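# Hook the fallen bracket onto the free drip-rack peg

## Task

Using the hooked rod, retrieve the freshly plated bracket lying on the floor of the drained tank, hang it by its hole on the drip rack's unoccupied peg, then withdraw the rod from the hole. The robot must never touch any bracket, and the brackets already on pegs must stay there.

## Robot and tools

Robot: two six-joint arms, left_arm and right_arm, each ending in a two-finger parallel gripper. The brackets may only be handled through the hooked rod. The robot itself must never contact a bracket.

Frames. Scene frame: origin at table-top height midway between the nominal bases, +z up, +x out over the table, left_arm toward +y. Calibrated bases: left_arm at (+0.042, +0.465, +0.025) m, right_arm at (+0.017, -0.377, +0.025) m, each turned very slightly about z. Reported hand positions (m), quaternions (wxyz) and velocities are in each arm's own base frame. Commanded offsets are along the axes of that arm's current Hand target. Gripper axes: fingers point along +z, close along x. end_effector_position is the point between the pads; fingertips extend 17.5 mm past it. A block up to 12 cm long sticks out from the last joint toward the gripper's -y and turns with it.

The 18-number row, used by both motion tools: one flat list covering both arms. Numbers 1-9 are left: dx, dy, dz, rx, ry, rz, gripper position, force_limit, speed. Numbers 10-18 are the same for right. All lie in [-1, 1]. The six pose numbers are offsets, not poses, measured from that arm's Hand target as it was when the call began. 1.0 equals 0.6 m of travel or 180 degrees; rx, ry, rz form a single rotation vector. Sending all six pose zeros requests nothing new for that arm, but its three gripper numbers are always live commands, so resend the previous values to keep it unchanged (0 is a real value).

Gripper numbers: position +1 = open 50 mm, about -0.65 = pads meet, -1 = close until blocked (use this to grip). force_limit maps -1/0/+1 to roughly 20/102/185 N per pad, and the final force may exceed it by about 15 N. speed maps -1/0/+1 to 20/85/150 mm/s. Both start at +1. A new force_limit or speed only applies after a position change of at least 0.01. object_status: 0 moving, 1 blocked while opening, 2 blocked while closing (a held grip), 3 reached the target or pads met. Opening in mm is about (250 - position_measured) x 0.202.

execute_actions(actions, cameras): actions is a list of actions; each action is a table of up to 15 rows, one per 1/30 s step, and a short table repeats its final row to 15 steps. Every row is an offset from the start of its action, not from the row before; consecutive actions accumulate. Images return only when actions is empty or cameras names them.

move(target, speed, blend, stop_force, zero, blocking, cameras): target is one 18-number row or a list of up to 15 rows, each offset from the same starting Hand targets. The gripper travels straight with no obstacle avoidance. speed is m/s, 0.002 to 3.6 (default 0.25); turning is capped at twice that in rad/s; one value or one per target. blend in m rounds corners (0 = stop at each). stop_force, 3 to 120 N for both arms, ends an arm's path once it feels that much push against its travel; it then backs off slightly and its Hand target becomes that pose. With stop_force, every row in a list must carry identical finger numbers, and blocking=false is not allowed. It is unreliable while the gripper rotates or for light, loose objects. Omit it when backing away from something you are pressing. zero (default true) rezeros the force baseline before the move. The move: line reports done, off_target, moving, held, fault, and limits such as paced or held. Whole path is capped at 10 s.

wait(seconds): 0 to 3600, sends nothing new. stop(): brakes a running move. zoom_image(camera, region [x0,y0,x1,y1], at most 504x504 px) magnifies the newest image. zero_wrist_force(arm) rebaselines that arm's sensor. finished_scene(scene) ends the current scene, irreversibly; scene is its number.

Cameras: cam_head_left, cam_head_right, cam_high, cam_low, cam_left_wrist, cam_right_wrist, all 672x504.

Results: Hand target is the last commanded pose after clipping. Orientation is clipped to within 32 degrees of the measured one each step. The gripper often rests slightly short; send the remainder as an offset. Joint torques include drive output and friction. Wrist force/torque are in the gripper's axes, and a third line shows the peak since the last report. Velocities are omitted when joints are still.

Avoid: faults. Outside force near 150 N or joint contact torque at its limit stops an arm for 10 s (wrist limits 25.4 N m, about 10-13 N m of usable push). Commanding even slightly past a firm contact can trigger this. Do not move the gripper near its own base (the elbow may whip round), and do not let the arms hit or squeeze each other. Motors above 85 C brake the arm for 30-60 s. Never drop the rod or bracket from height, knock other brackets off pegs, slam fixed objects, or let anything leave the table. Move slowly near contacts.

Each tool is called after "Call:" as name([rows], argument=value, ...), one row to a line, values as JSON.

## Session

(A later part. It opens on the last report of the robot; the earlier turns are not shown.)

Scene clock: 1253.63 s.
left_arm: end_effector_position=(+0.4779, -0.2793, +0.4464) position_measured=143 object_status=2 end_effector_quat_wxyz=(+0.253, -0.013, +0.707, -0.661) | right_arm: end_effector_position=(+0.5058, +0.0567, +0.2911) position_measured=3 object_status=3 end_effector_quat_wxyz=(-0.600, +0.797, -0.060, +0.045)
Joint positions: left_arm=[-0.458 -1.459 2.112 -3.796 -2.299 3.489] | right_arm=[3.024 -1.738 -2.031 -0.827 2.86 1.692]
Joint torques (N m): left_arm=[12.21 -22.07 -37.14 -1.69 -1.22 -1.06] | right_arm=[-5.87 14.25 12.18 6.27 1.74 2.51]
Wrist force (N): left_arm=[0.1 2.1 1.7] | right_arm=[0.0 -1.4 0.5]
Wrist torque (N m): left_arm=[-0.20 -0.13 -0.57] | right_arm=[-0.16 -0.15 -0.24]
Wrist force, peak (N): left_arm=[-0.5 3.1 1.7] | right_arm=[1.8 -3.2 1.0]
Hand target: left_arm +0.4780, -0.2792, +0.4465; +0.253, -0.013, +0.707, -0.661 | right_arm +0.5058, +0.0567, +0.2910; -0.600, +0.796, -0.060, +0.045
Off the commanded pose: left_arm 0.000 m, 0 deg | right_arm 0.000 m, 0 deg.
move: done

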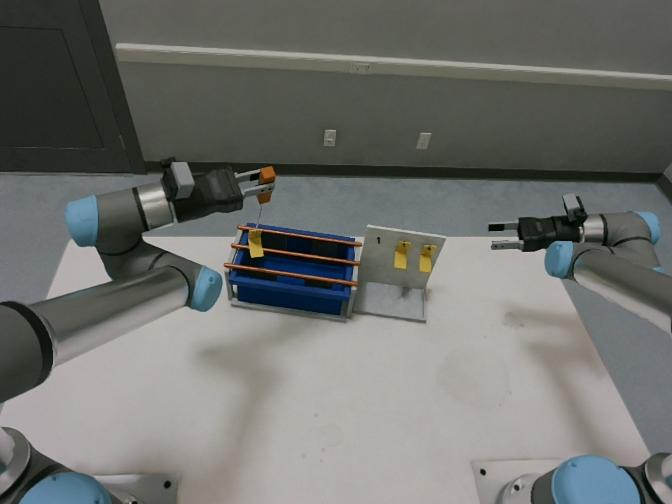

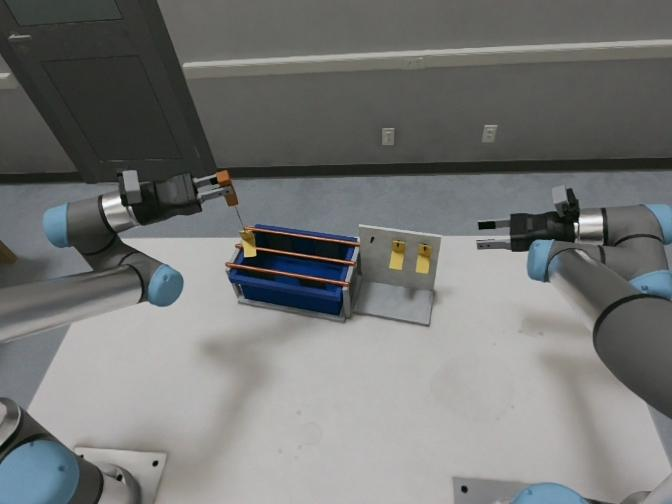

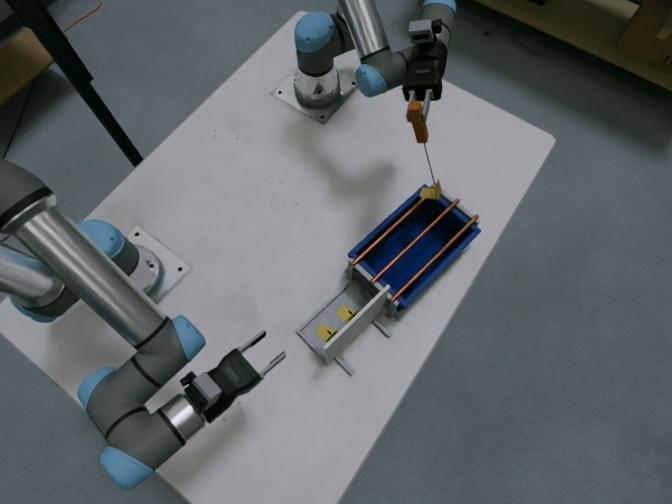

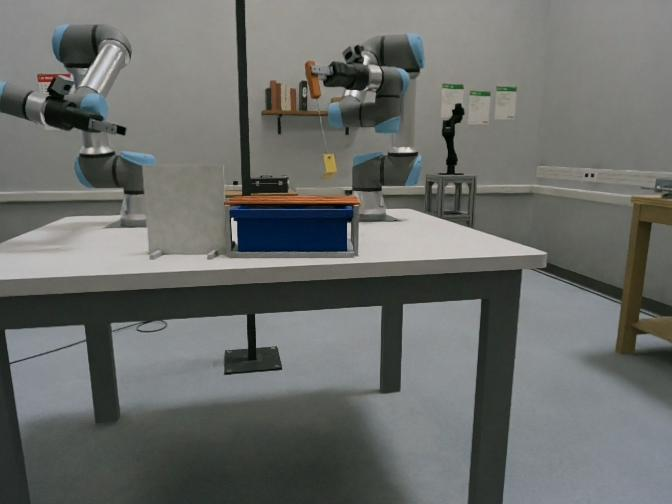

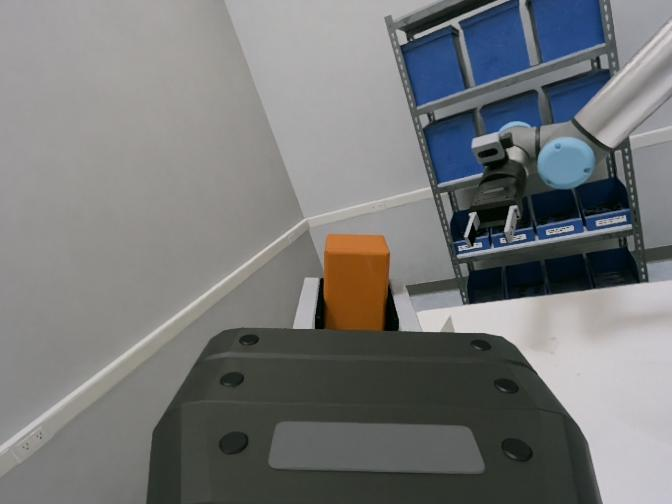

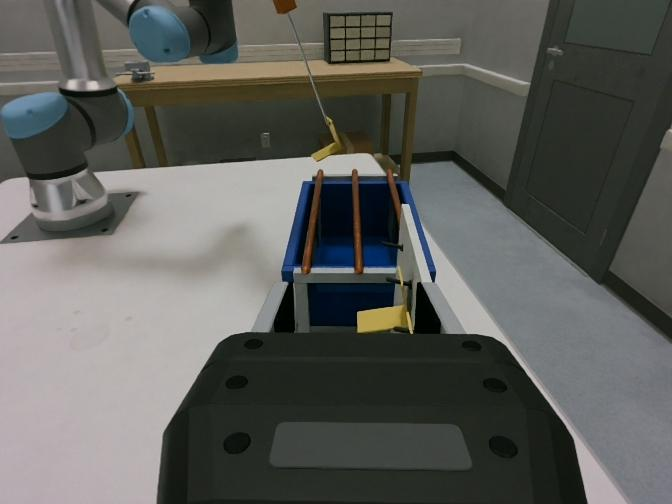

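Call:
move([
  [0.268,-0.073,0.355,0.0585,0.1621,0.0006,-1,-0.5,-0.5,0,0,0,0,0,0,1,1,1],
  [0.2124,0.0008,0.3864,0.0585,0.1621,0.0006,-1,-0.5,-0.5,0,0,0,0,0,0,1,1,1],
], cameras=["cam_right_wrist","cam_left_wrist","cam_head_right"], speed=[0.12,0.05])

Call:
zoom_image(camera="cam_right_wrist", region=[300, 180, 440, 320])

Call:
zoom_image(camera="cam_head_right", region=[330, 210, 450, 320])

Scene clock: 1317.20 s.
left_arm: end_effector_position=(+0.4543, -0.5389, +0.4030) position_measured=143 object_status=2 end_effector_quat_wxyz=(+0.068, +0.177, +0.685, -0.704) | right_arm: end_effector_position=(+0.5058, +0.0567, +0.2910) position_measured=3 object_status=3 end_effector_quat_wxyz=(-0.600, +0.796, -0.060, +0.045)
Joint positions: left_arm=[-0.756 -1.005 1.594 -3.73 -2.542 3.492] | right_arm=[3.024 -1.739 -2.031 -0.827 2.86 1.692]
Joint torques (N m): left_arm=[-13.74 -57.2 -8.15 -3.13 1.5 0.21] | right_arm=[-12.43 15.38 12.51 6.07 4.14 2.66]
Wrist force (N): left_arm=[0.0 1.9 2.0] | right_arm=[-0.2 -1.2 0.8]
Wrist torque (N m): left_arm=[-0.23 -0.12 -0.67] | right_arm=[-0.12 -0.12 -0.23]
Wrist force, peak (N): left_arm=[-0.2 2.5 3.9] | right_arm=[-0.5 -1.5 1.0]
Hand target: left_arm +0.4542, -0.5390, +0.4029; +0.068, +0.177, +0.685, -0.704 | right_arm +0.5058, +0.0567, +0.2910; -0.600, +0.796, -0.060, +0.045
Off the commanded pose: left_arm 0.000 m, 0 deg | right_arm 0.000 m, 0 deg.
move: done
Images, in order (width x height): cam_head_right 672x504, cam_left_wrist 672x504, cam_right_wrist 672x504.

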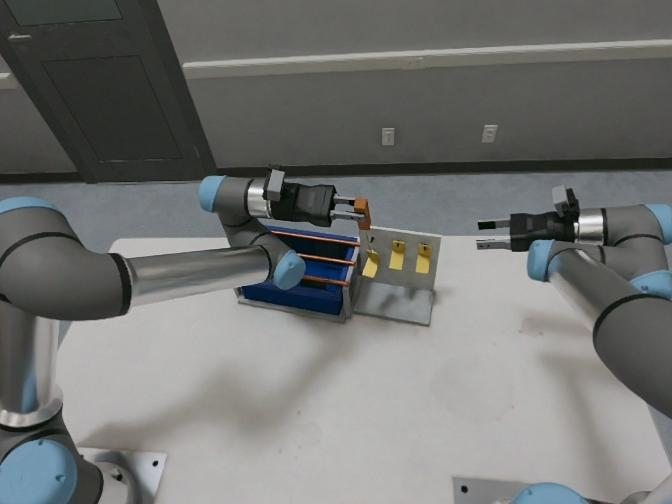

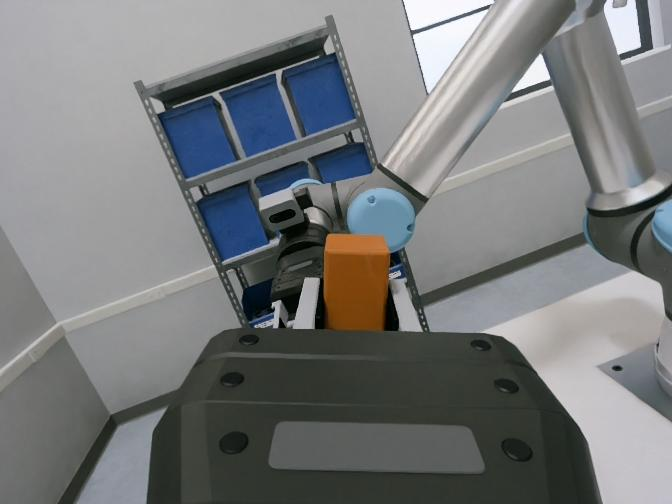

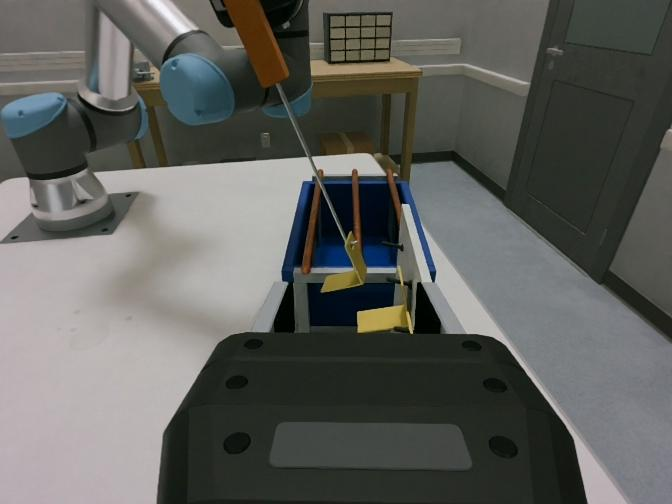

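Scaled by 3.600.

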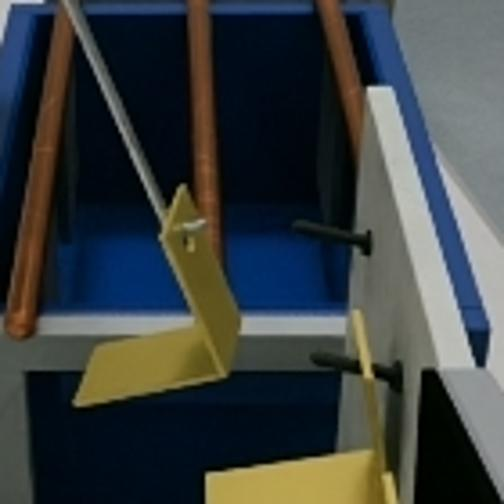

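Scaled by 4.200.

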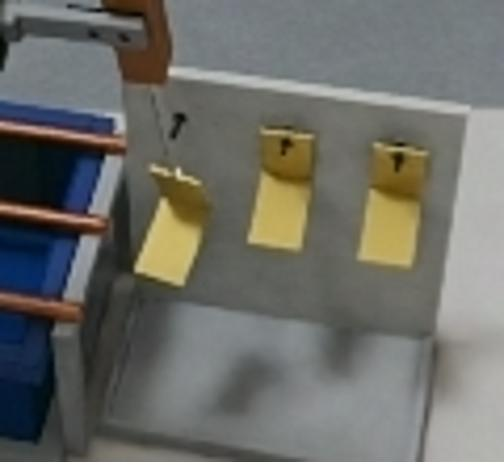

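Call:
move(target=[-0.0498,0.0092,0,0,0,0,-1,-0.5,-0.5,0,0,0,0,0,0,1,1,1], cameras=["cam_right_wrist","cam_head_right","cam_head_left"], speed=0.03)

Call:
zoom_image(camera="cam_right_wrist", region=[340, 210, 420, 290])

Call:
zoom_image(camera="cam_head_right", region=[350, 220, 410, 280])

Call:
zoom_image(camera="cam_head_left", region=[350, 220, 410, 280])

Scene clock: 1346.20 s.
left_arm: end_effector_position=(+0.4839, -0.5437, +0.4080) position_measured=143 object_status=2 end_effector_quat_wxyz=(+0.068, +0.177, +0.685, -0.704) | right_arm: end_effector_position=(+0.5058, +0.0567, +0.2910) position_measured=3 object_status=3 end_effector_quat_wxyz=(-0.600, +0.796, -0.060, +0.045)
Joint positions: left_arm=[-0.727 -0.954 1.491 -3.678 -2.571 3.492] | right_arm=[3.024 -1.739 -2.031 -0.827 2.86 1.692]
Joint torques (N m): left_arm=[-8.49 -60.29 -6.24 -3.63 1.01 0.27] | right_arm=[-9.56 15.38 10.92 5.81 3.8 2.4]
Wrist force (N): left_arm=[-0.1 2.3 2.0] | right_arm=[0.0 -1.4 0.5]
Wrist torque (N m): left_arm=[-0.18 -0.10 -0.67] | right_arm=[-0.16 -0.14 -0.24]
Wrist force, peak (N): left_arm=[0.8 2.5 2.5] | right_arm=[0.0 -1.6 0.7]
Hand target: left_arm +0.4838, -0.5437, +0.4079; +0.068, +0.177, +0.685, -0.704 | right_arm +0.5058, +0.0567, +0.2910; -0.600, +0.796, -0.060, +0.045
Off the commanded pose: left_arm 0.000 m, 0 deg | right_arm 0.000 m, 0 deg.
move: done
Images, in order (width x height): cam_head_left 672x504, cam_head_right 672x504, cam_right_wrist 672x504.

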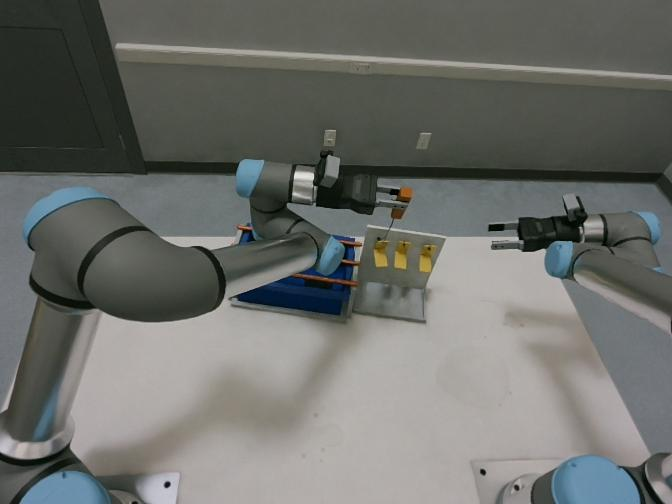

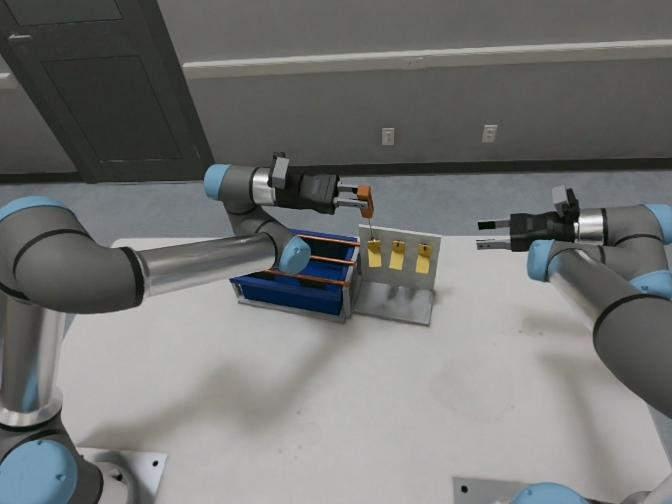

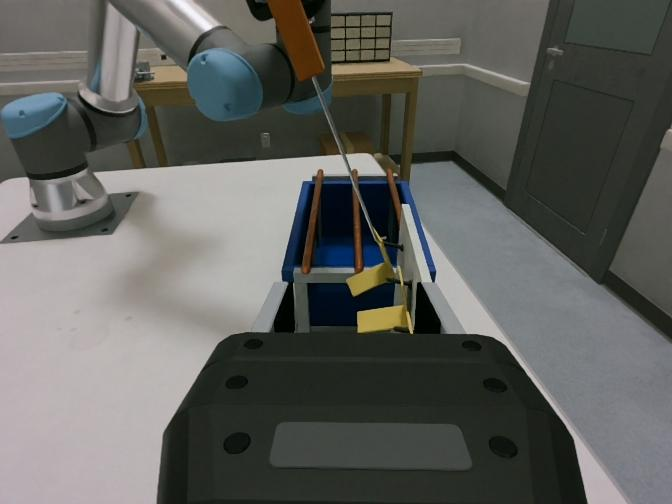

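Scaled by 6.300.

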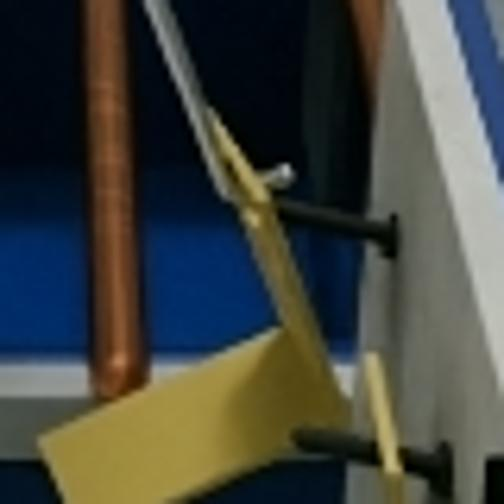

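Scaled by 8.400.

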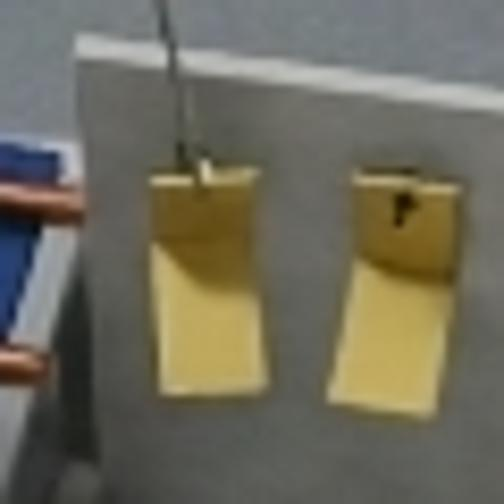

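Scaled by 8.400.

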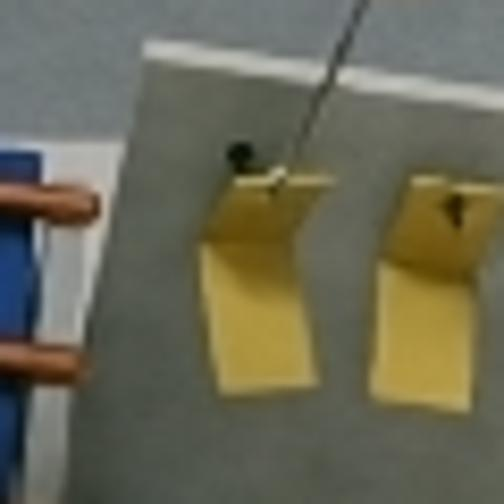

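Call:
move(target=[0,0,0,0,0,0,-1,-0.5,-0.5,-0.1283,0.086,0.3343,0.0795,0.3533,0.0495,1,1,1], cameras=["cam_right_wrist"], speed=0.15)

Call:
zoom_image(camera="cam_right_wrist", region=[260, 150, 420, 310])

Scene clock: 1394.23 s.
left_arm: end_effector_position=(+0.4838, -0.5437, +0.4079) position_measured=143 object_status=2 end_effector_quat_wxyz=(+0.068, +0.177, +0.685, -0.704) | right_arm: end_effector_position=(+0.4565, +0.2447, +0.1861) position_measured=3 object_status=3 end_effector_quat_wxyz=(+0.569, -0.570, +0.419, -0.419) end_effector_velocity=(+0.000, -0.001, +0.000) end_effector_angular_velocity=(+0.001, +0.000, -0.004)
Joint positions: left_arm=[-0.727 -0.954 1.491 -3.678 -2.571 3.492] | right_arm=[4.338 -2.317 -2.539 1.714 0.677 3.141]
Joint velocities: left_arm=[within noise] | right_arm=[0.001 0 0 0 -0.005 0.001]
Joint torques (N m): left_arm=[-13.01 -60.06 -7.4 -3.7 1.01 1.01] | right_arm=[9.75 34.74 -2.33 -1.09 -1.49 2.4]
Wrist force (N): left_arm=[0.1 2.1 2.1] | right_arm=[0.4 -2.0 0.8]
Wrist torque (N m): left_arm=[-0.21 -0.13 -0.66] | right_arm=[-0.32 -0.28 -0.08]
Wrist force, peak (N): left_arm=[-0.3 2.5 2.1] | right_arm=[0.7 -1.9 1.2]
Hand target: left_arm +0.4838, -0.5437, +0.4079; +0.068, +0.177, +0.685, -0.704 | right_arm +0.4565, +0.2448, +0.1861; +0.569, -0.570, +0.419, -0.419
Off the commanded pose: left_arm 0.000 m, 0 deg | right_arm 0.000 m, 0 deg.
move: done

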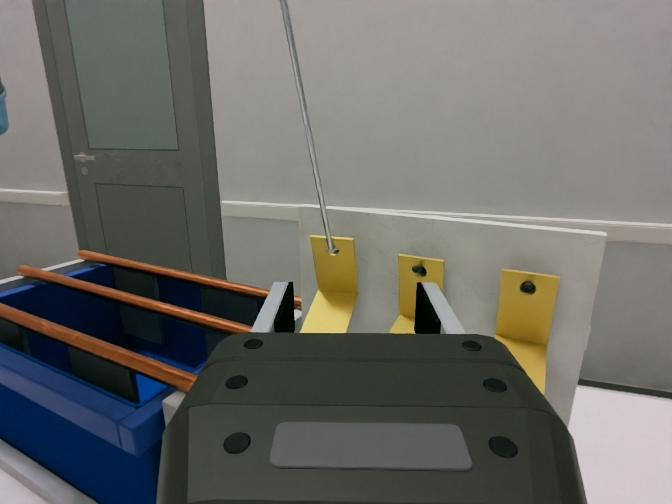

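Scaled by 3.150.

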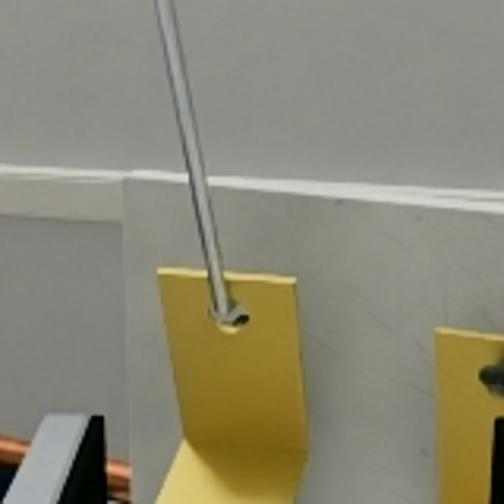

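Call:
move(target=[-0.018,0.0102,0.0025,0,0,0,-1,-0.5,-0.5,0,0,0,0,0,0,1,1,1], cameras=["cam_right_wrist","cam_head_right"], speed=0.02)

Call:
zoom_image(camera="cam_right_wrist", region=[290, 190, 400, 300])

Call:
zoom_image(camera="cam_head_right", region=[350, 220, 410, 280])

Scene clock: 1412.60 s.
left_arm: end_effector_position=(+0.4957, -0.5471, +0.4060) position_measured=143 object_status=2 end_effector_quat_wxyz=(+0.068, +0.177, +0.685, -0.704) end_effector_velocity=(+0.000, +0.000, -0.001) end_effector_angular_velocity=(+0.002, +0.003, +0.001) | right_arm: end_effector_position=(+0.4565, +0.2448, +0.1861) position_measured=3 object_status=3 end_effector_quat_wxyz=(+0.569, -0.570, +0.419, -0.419)
Joint positions: left_arm=[-0.718 -0.926 1.449 -3.664 -2.581 3.492] | right_arm=[4.338 -2.317 -2.539 1.714 0.677 3.142]
Joint velocities: left_arm=[0 -0.001 0.005 0 0.001 0] | right_arm=[within noise]
Joint torques (N m): left_arm=[-0.02 -62.62 -8.25 -2.46 0.66 1.38] | right_arm=[5.91 39.42 7.01 -0.98 1.16 2.28]
Wrist force (N): left_arm=[0.5 1.3 2.2] | right_arm=[0.4 -1.8 0.7]
Wrist torque (N m): left_arm=[-0.24 -0.09 -0.81] | right_arm=[-0.30 -0.27 -0.11]
Wrist force, peak (N): left_arm=[-0.3 2.2 2.3] | right_arm=[0.2 -2.1 1.2]
Hand target: left_arm +0.4956, -0.5471, +0.4059; +0.068, +0.177, +0.685, -0.704 | right_arm +0.4565, +0.2448, +0.1861; +0.569, -0.570, +0.419, -0.419
Off the commanded pose: left_arm 0.000 m, 0 deg | right_arm 0.000 m, 0 deg.
move: done
Images, in order (width x height): cam_head_right 672x504, cam_right_wrist 672x504.

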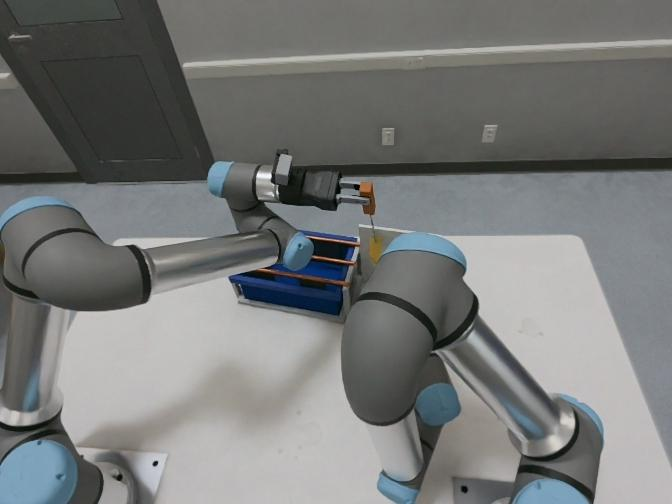

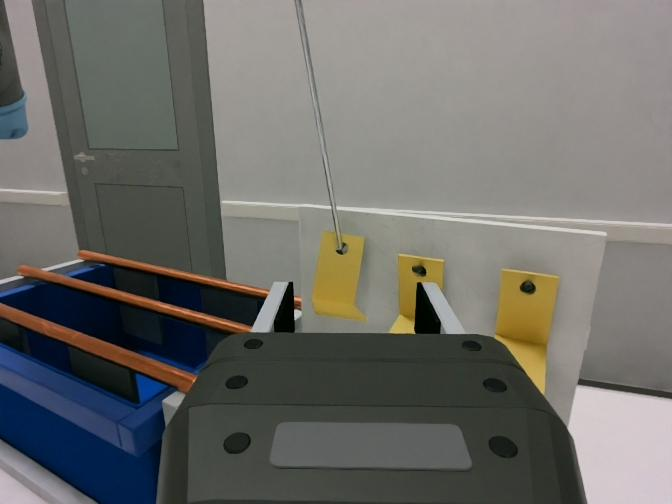

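Scaled by 4.582.

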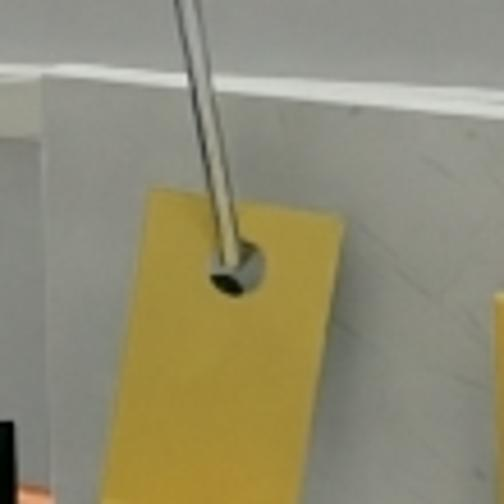

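Scaled by 8.400.

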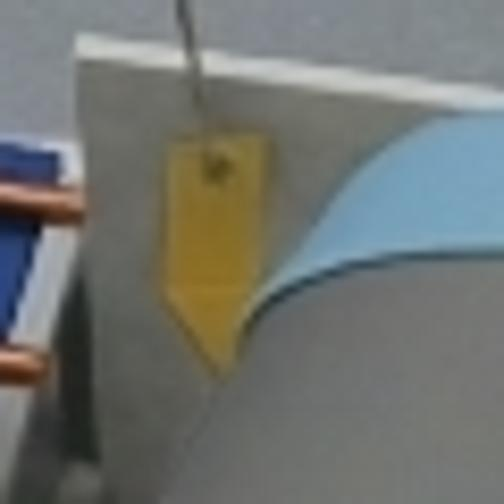

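Call:
zoom_image(camera="cam_right_wrist", region=[325, 228, 361, 264])

Call:
zoom_image(camera="cam_right_wrist", region=[295, 220, 375, 330])

Scaled by 14.000.

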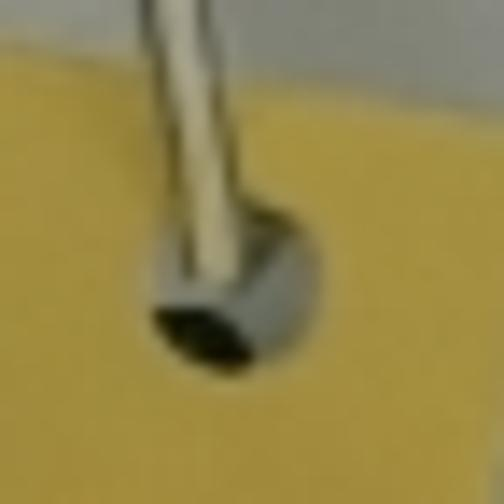

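Scaled by 4.582.

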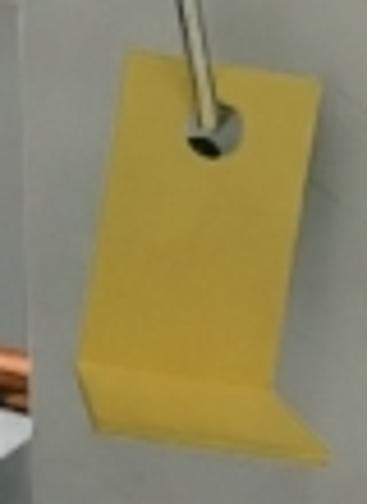

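Call:
move([
  [0.0155,-0.0057,0,0,0,0,-1,-0.5,-0.5,0,0,0,0,0,0,1,1,1],
  [0.0175,-0.0027,-0.0048,0,0,0,-1,-0.5,-0.5,0,0,0,0,0,0,1,1,1],
], cameras=["cam_right_wrist"], speed=0.02)

Call:
zoom_image(camera="cam_right_wrist", region=[310, 220, 370, 280])

Scene clock: 1464.77 s.
left_arm: end_effector_position=(+0.4857, -0.5425, +0.4036) position_measured=143 object_status=2 end_effector_quat_wxyz=(+0.068, +0.177, +0.685, -0.704) | right_arm: end_effector_position=(+0.4565, +0.2448, +0.1861) position_measured=3 object_status=3 end_effector_quat_wxyz=(+0.569, -0.570, +0.419, -0.419)
Joint positions: left_arm=[-0.723 -0.946 1.491 -3.685 -2.575 3.492] | right_arm=[4.338 -2.317 -2.539 1.714 0.677 3.142]
Joint torques (N m): left_arm=[-0.98 -59.16 -34.75 1.07 0.67 1.62] | right_arm=[-10.04 38.49 0.02 -1.07 1.27 2.21]
Wrist force (N): left_arm=[-0.2 2.1 2.0] | right_arm=[0.3 -1.4 1.2]
Wrist torque (N m): left_arm=[-0.21 -0.08 -0.66] | right_arm=[-0.25 -0.25 -0.11]
Wrist force, peak (N): left_arm=[-0.1 2.0 2.6] | right_arm=[0.4 -2.1 1.1]
Hand target: left_arm +0.4858, -0.5426, +0.4038; +0.068, +0.177, +0.685, -0.704 | right_arm +0.4565, +0.2448, +0.1861; +0.569, -0.570, +0.419, -0.419
Off the commanded pose: left_arm 0.000 m, 0 deg | right_arm 0.000 m, 0 deg.
move: done

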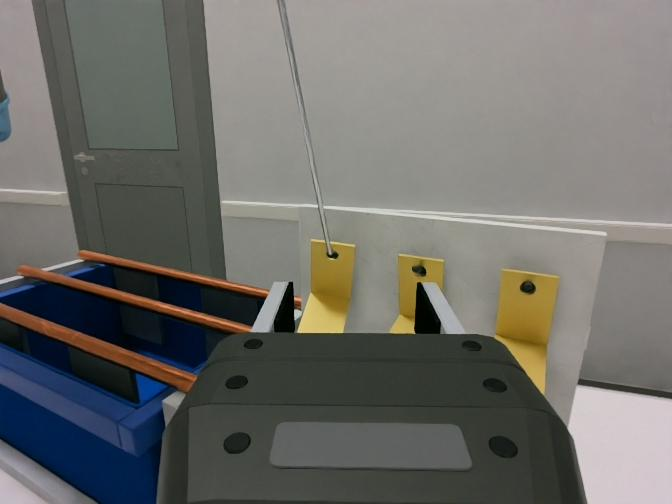

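Scaled by 8.400.

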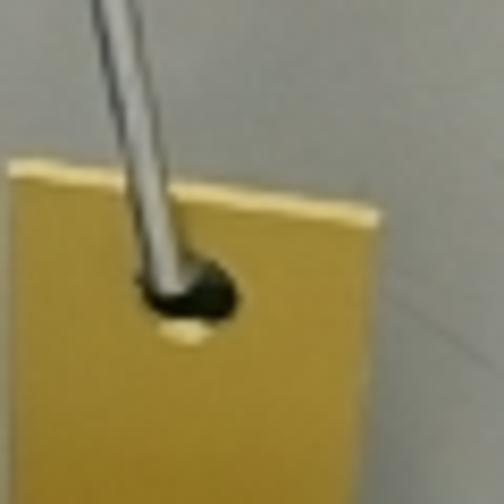

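Call:
move(target=[-0.0117,0.0068,0,0,0,0,-1,-0.5,-0.5,0,0,0,0,0,0,1,1,1], cameras=["cam_right_wrist"], speed=0.02)

Call:
zoom_image(camera="cam_right_wrist", region=[310, 220, 370, 280])

Scene clock: 1474.13 s.
left_arm: end_effector_position=(+0.4938, -0.5439, +0.4025) position_measured=143 object_status=2 end_effector_quat_wxyz=(+0.068, +0.177, +0.685, -0.704) | right_arm: end_effector_position=(+0.4565, +0.2448, +0.1861) position_measured=3 object_status=3 end_effector_quat_wxyz=(+0.569, -0.570, +0.419, -0.419)
Joint positions: left_arm=[-0.716 -0.928 1.463 -3.676 -2.582 3.492] | right_arm=[4.338 -2.317 -2.539 1.714 0.677 3.142]
Joint torques (N m): left_arm=[-1.96 -60.74 -7.43 -1.92 1.01 -0.85] | right_arm=[-10.63 34.56 -9.27 -0.93 1.35 1.31]
Wrist force (N): left_arm=[0.9 1.4 2.1] | right_arm=[0.2 -1.7 1.0]
Wrist torque (N m): left_arm=[-0.16 -0.05 -0.96] | right_arm=[-0.27 -0.25 -0.12]
Wrist force, peak (N): left_arm=[-0.1 2.3 2.4] | right_arm=[0.6 -1.9 1.5]
Hand target: left_arm +0.4937, -0.5439, +0.4024; +0.068, +0.177, +0.685, -0.704 | right_arm +0.4565, +0.2448, +0.1861; +0.569, -0.570, +0.419, -0.419
Off the commanded pose: left_arm 0.000 m, 0 deg | right_arm 0.000 m, 0 deg.
move: done

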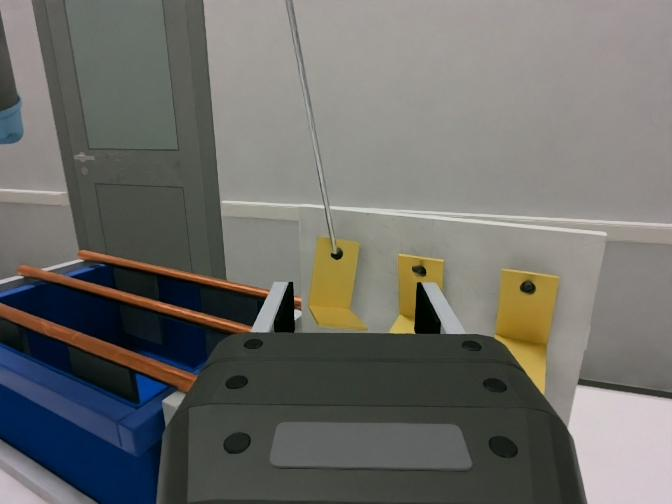

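Scaled by 8.400.

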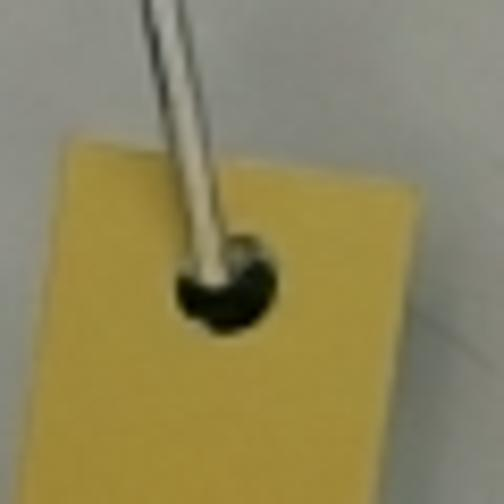

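Call:
move(target=[0.0117,-0.0068,0,0,0,0,-1,-0.5,-0.5,-0.088,0.052,-0.007,0,0.139,0,1,1,1], cameras=["cam_right_wrist"], speed=0.08)

Call:
zoom_image(camera="cam_right_wrist", region=[310, 180, 430, 300])

Scene clock: 1497.23 s.
left_arm: end_effector_position=(+0.4857, -0.5426, +0.4038) position_measured=143 object_status=2 end_effector_quat_wxyz=(+0.068, +0.177, +0.685, -0.704) | right_arm: end_effector_position=(+0.4367, +0.2940, +0.1548) position_measured=3 object_status=3 end_effector_quat_wxyz=(+0.465, -0.466, +0.532, -0.533)
Joint positions: left_arm=[-0.723 -0.946 1.49 -3.685 -2.575 3.492] | right_arm=[4.575 -2.412 -2.214 1.49 0.003 3.134]
Joint torques (N m): left_arm=[-9.86 -52.85 -17.59 -2.77 0.5 -0.44] | right_arm=[-14.57 46.89 -0.31 2.82 -0.61 2.65]
Wrist force (N): left_arm=[-0.2 2.3 2.2] | right_arm=[0.5 -1.6 1.0]
Wrist torque (N m): left_arm=[-0.19 -0.07 -0.66] | right_arm=[-0.25 -0.30 -0.07]
Wrist force, peak (N): left_arm=[-0.1 2.4 2.8] | right_arm=[1.1 -2.2 0.9]
Hand target: left_arm +0.4858, -0.5426, +0.4038; +0.068, +0.177, +0.685, -0.704 | right_arm +0.4367, +0.2939, +0.1549; +0.465, -0.465, +0.532, -0.533
Off the commanded pose: left_arm 0.000 m, 0 deg | right_arm 0.000 m, 0 deg.
move: done

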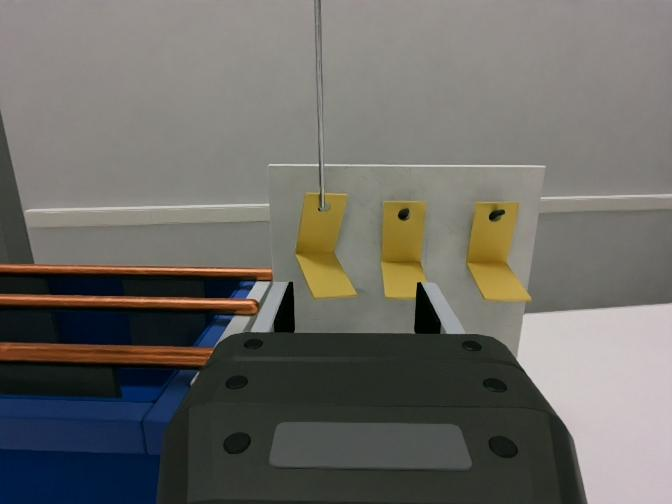

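Scaled by 4.200.

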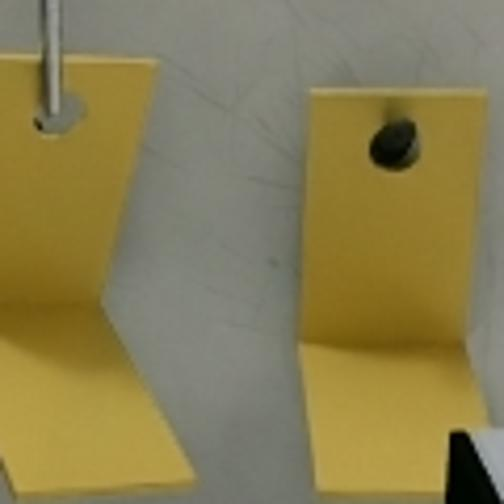

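Call:
zoom_image(camera="cam_right_wrist", region=[300, 190, 350, 240])

Call:
zoom_image(camera="cam_right_wrist", region=[380, 190, 430, 240])

Call:
zoom_image(camera="cam_right_wrist", region=[470, 190, 520, 240])

Scaled by 10.080.

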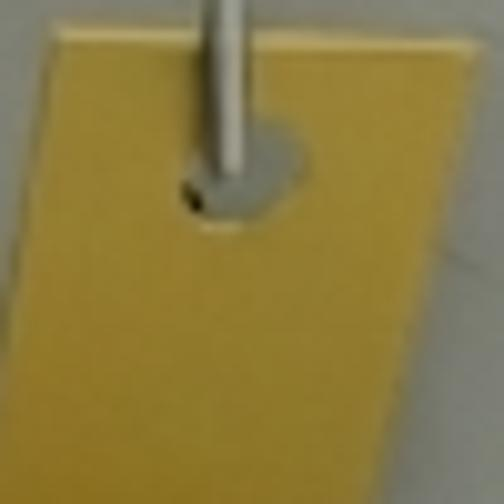

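Scaled by 10.080.

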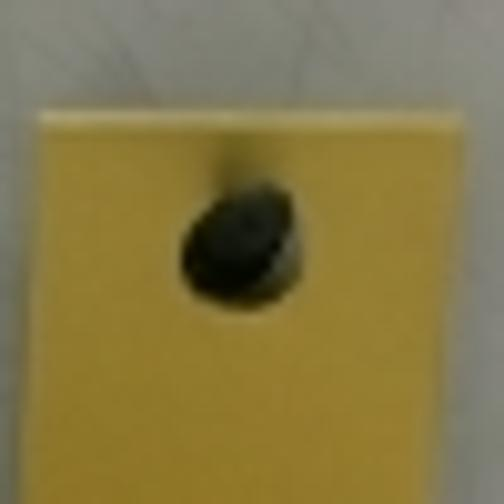

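Scaled by 10.080.

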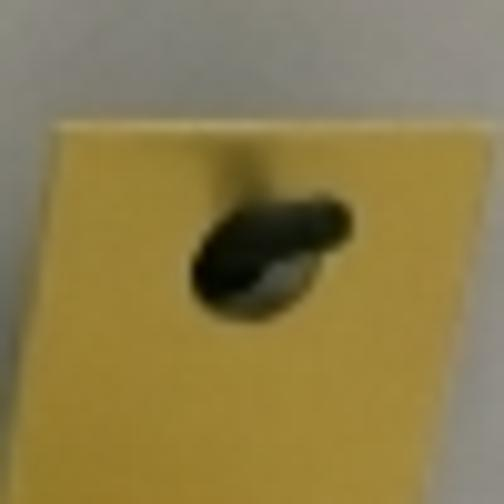

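Call:
move(target=[0,0,-0.0158,0,0,0,-1,-0.5,-0.5,0,0,0,0,0,0,1,1,1], cameras=["cam_right_wrist"], speed=0.02)

Call:
zoom_image(camera="cam_right_wrist", region=[290, 180, 350, 240])

Scene clock: 1530.93 s.
left_arm: end_effector_position=(+0.4873, -0.5331, +0.4038) position_measured=143 object_status=2 end_effector_quat_wxyz=(+0.068, +0.177, +0.685, -0.704) | right_arm: end_effector_position=(+0.4367, +0.2939, +0.1549) position_measured=3 object_status=3 end_effector_quat_wxyz=(+0.465, -0.465, +0.532, -0.533)
Joint positions: left_arm=[-0.709 -0.953 1.502 -3.69 -2.589 3.492] | right_arm=[4.575 -2.412 -2.214 1.49 0.003 3.135]
Joint torques (N m): left_arm=[-6.39 -51.98 -22.09 -2.63 0.75 -0.76] | right_arm=[-14.8 46.22 -0.58 -1.82 -1.2 2.55]
Wrist force (N): left_arm=[-0.2 2.2 2.2] | right_arm=[0.2 -1.5 1.2]
Wrist torque (N m): left_arm=[-0.16 -0.06 -0.70] | right_arm=[-0.24 -0.24 -0.17]
Wrist force, peak (N): left_arm=[0.0 2.6 2.5] | right_arm=[0.2 -2.0 1.3]
Hand target: left_arm +0.4872, -0.5333, +0.4038; +0.068, +0.177, +0.685, -0.704 | right_arm +0.4367, +0.2939, +0.1549; +0.465, -0.465, +0.532, -0.533
Off the commanded pose: left_arm 0.000 m, 0 deg | right_arm 0.000 m, 0 deg.
move: done

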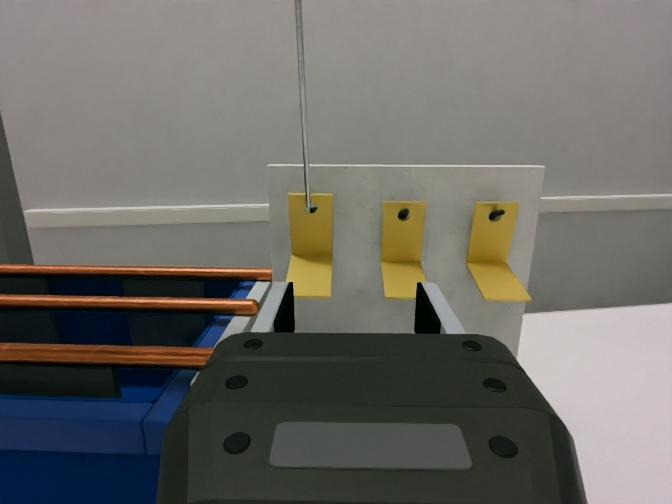

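Scaled by 8.400.

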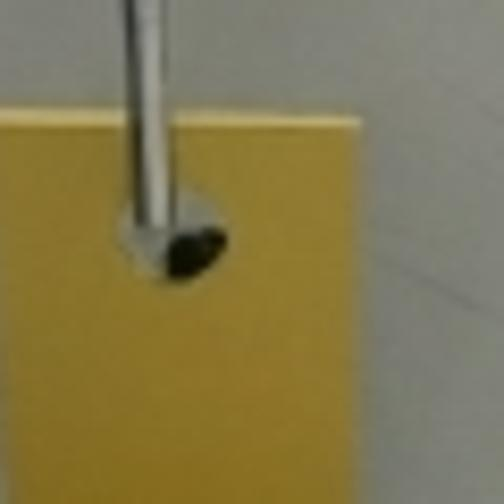

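Call:
move([
  [0,0,0.002,0,0,0,-1,-0.5,-0.5,0,0,0,0,0,0,1,1,1],
  [-0.0105,0.006,0.002,0,0,0,-1,-0.5,-0.5,0,0,0,0,0,0,1,1,1],
], cameras=["cam_right_wrist"], speed=0.02)

Call:
zoom_image(camera="cam_right_wrist", region=[290, 180, 350, 240])

Scene clock: 1553.33 s.
left_arm: end_effector_position=(+0.4942, -0.5356, +0.4029) position_measured=143 object_status=2 end_effector_quat_wxyz=(+0.068, +0.178, +0.684, -0.704) | right_arm: end_effector_position=(+0.4367, +0.2939, +0.1549) position_measured=3 object_status=3 end_effector_quat_wxyz=(+0.465, -0.465, +0.532, -0.533)
Joint positions: left_arm=[-0.705 -0.936 1.476 -3.681 -2.594 3.492] | right_arm=[4.575 -2.412 -2.214 1.49 0.003 3.135]
Joint torques (N m): left_arm=[9.07 -33.18 4.95 4.78 5.29 1.71] | right_arm=[-14.36 46.22 -7.8 -2.67 0.95 2.67]
Wrist force (N): left_arm=[4.1 -35.6 1.2] | right_arm=[0.3 -1.6 1.2]
Wrist torque (N m): left_arm=[-0.63 0.03 -1.84] | right_arm=[-0.25 -0.27 -0.23]
Wrist force, peak (N): left_arm=[4.1 -35.6 1.2] | right_arm=[0.6 -2.0 1.4]
Hand target: left_arm +0.4941, -0.5356, +0.4026; +0.068, +0.177, +0.685, -0.704 | right_arm +0.4367, +0.2939, +0.1549; +0.465, -0.465, +0.532, -0.533
Off the commanded pose: left_arm 0.000 m, 0 deg | right_arm 0.000 m, 0 deg.
move: done

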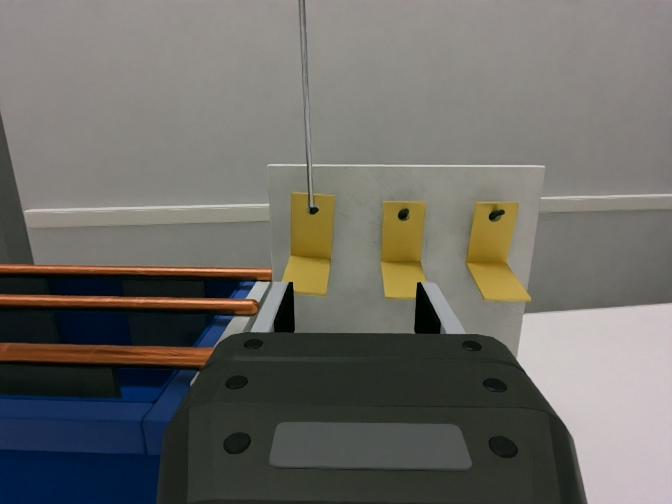

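Scaled by 8.400.

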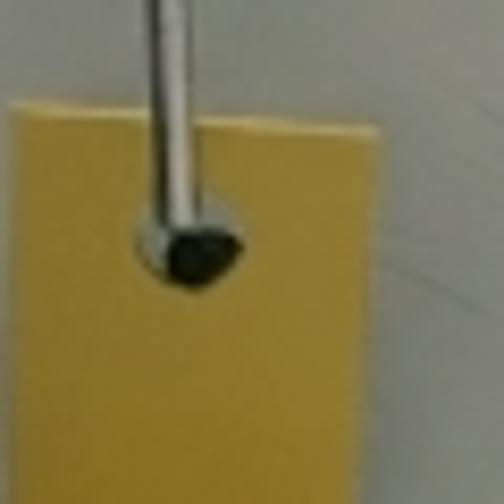

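Call:
move(target=[0.0008,-0.0023,0,0,0,0,-1,-0.5,-0.5,0,0,0,0,0,0,1,1,1], cameras=["cam_right_wrist"], speed=0.02)

Call:
zoom_image(camera="cam_right_wrist", region=[290, 180, 350, 240])

Scene clock: 1562.67 s.
left_arm: end_effector_position=(+0.4932, -0.5354, +0.4035) position_measured=143 object_status=2 end_effector_quat_wxyz=(+0.068, +0.177, +0.685, -0.704) | right_arm: end_effector_position=(+0.4367, +0.2939, +0.1549) position_measured=3 object_status=3 end_effector_quat_wxyz=(+0.465, -0.465, +0.532, -0.533)
Joint positions: left_arm=[-0.706 -0.939 1.479 -3.68 -2.593 3.492] | right_arm=[4.575 -2.412 -2.214 1.49 0.003 3.135]
Joint torques (N m): left_arm=[-9.75 -53.65 -37.42 -2.69 -0.16 0.83] | right_arm=[-13.67 45.88 -7.55 -2.54 1.06 2.58]
Wrist force (N): left_arm=[1.8 -4.3 2.9] | right_arm=[0.6 -1.9 0.9]
Wrist torque (N m): left_arm=[-0.06 -0.02 -1.22] | right_arm=[-0.29 -0.31 -0.23]
Wrist force, peak (N): left_arm=[3.4 -42.7 1.7] | right_arm=[0.6 -1.8 1.4]
Hand target: left_arm +0.4932, -0.5354, +0.4037; +0.068, +0.177, +0.685, -0.704 | right_arm +0.4367, +0.2939, +0.1549; +0.465, -0.465, +0.532, -0.533
Off the commanded pose: left_arm 0.000 m, 0 deg | right_arm 0.000 m, 0 deg.
move: done

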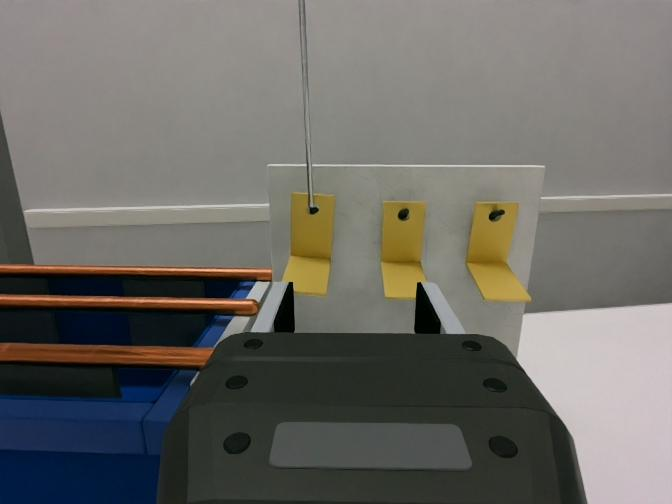

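Scaled by 8.400.

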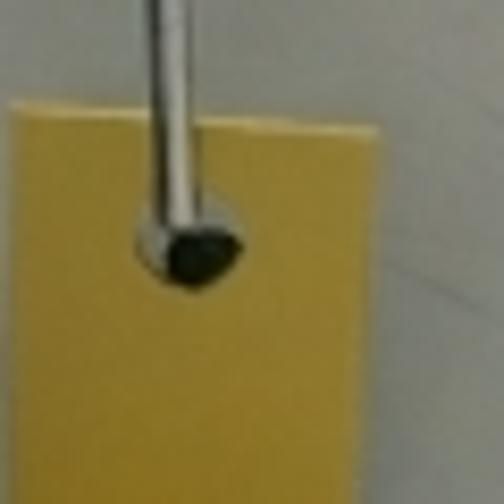

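Call:
move([
  [0.0003,-0.0012,0,0,0,0,-1,-0.5,-0.5,0,0,0,0,0,0,1,1,1],
  [-0.0103,0.0034,0,0,0,0,-1,-0.5,-0.5,0,0,0,0,0,0,1,1,1],
], cameras=["cam_right_wrist"], speed=0.02)

Call:
zoom_image(camera="cam_right_wrist", region=[280, 180, 350, 250])

Scene clock: 1571.23 s.
left_arm: end_effector_position=(+0.4997, -0.5364, +0.4043) position_measured=143 object_status=2 end_effector_quat_wxyz=(+0.068, +0.178, +0.684, -0.704) end_effector_velocity=(+0.000, +0.000, -0.002) end_effector_angular_velocity=(+0.003, +0.004, +0.001) | right_arm: end_effector_position=(+0.4367, +0.2939, +0.1549) position_measured=3 object_status=3 end_effector_quat_wxyz=(+0.465, -0.465, +0.532, -0.533)
Joint positions: left_arm=[-0.7 -0.927 1.455 -3.67 -2.599 3.492] | right_arm=[4.575 -2.412 -2.214 1.489 0.003 3.136]
Joint velocities: left_arm=[-0.001 0 0.005 0 0.002 0] | right_arm=[within noise]
Joint torques (N m): left_arm=[12.92 -24.07 9.39 5.34 6.71 0.85] | right_arm=[-13.74 46.01 -7.47 -2.39 0.88 2.76]
Wrist force (N): left_arm=[6.5 -48.3 1.7] | right_arm=[0.6 -2.1 1.1]
Wrist torque (N m): left_arm=[-0.33 0.07 -2.66] | right_arm=[-0.33 -0.30 -0.22]
Wrist force, peak (N): left_arm=[6.5 -48.3 1.7] | right_arm=[0.6 -2.1 1.1]
Hand target: left_arm +0.4996, -0.5364, +0.4039; +0.068, +0.177, +0.685, -0.704 | right_arm +0.4367, +0.2939, +0.1549; +0.465, -0.465, +0.532, -0.533
Off the commanded pose: left_arm 0.000 m, 0 deg | right_arm 0.000 m, 0 deg.
move: done

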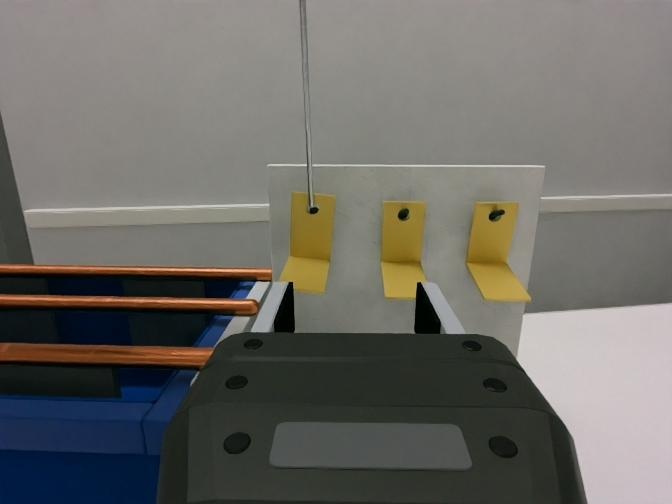

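Scaled by 7.200.

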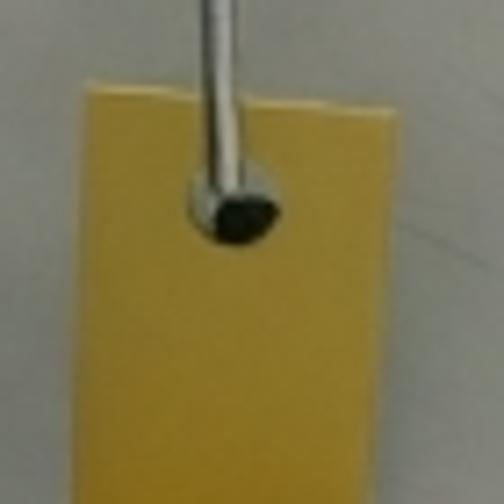

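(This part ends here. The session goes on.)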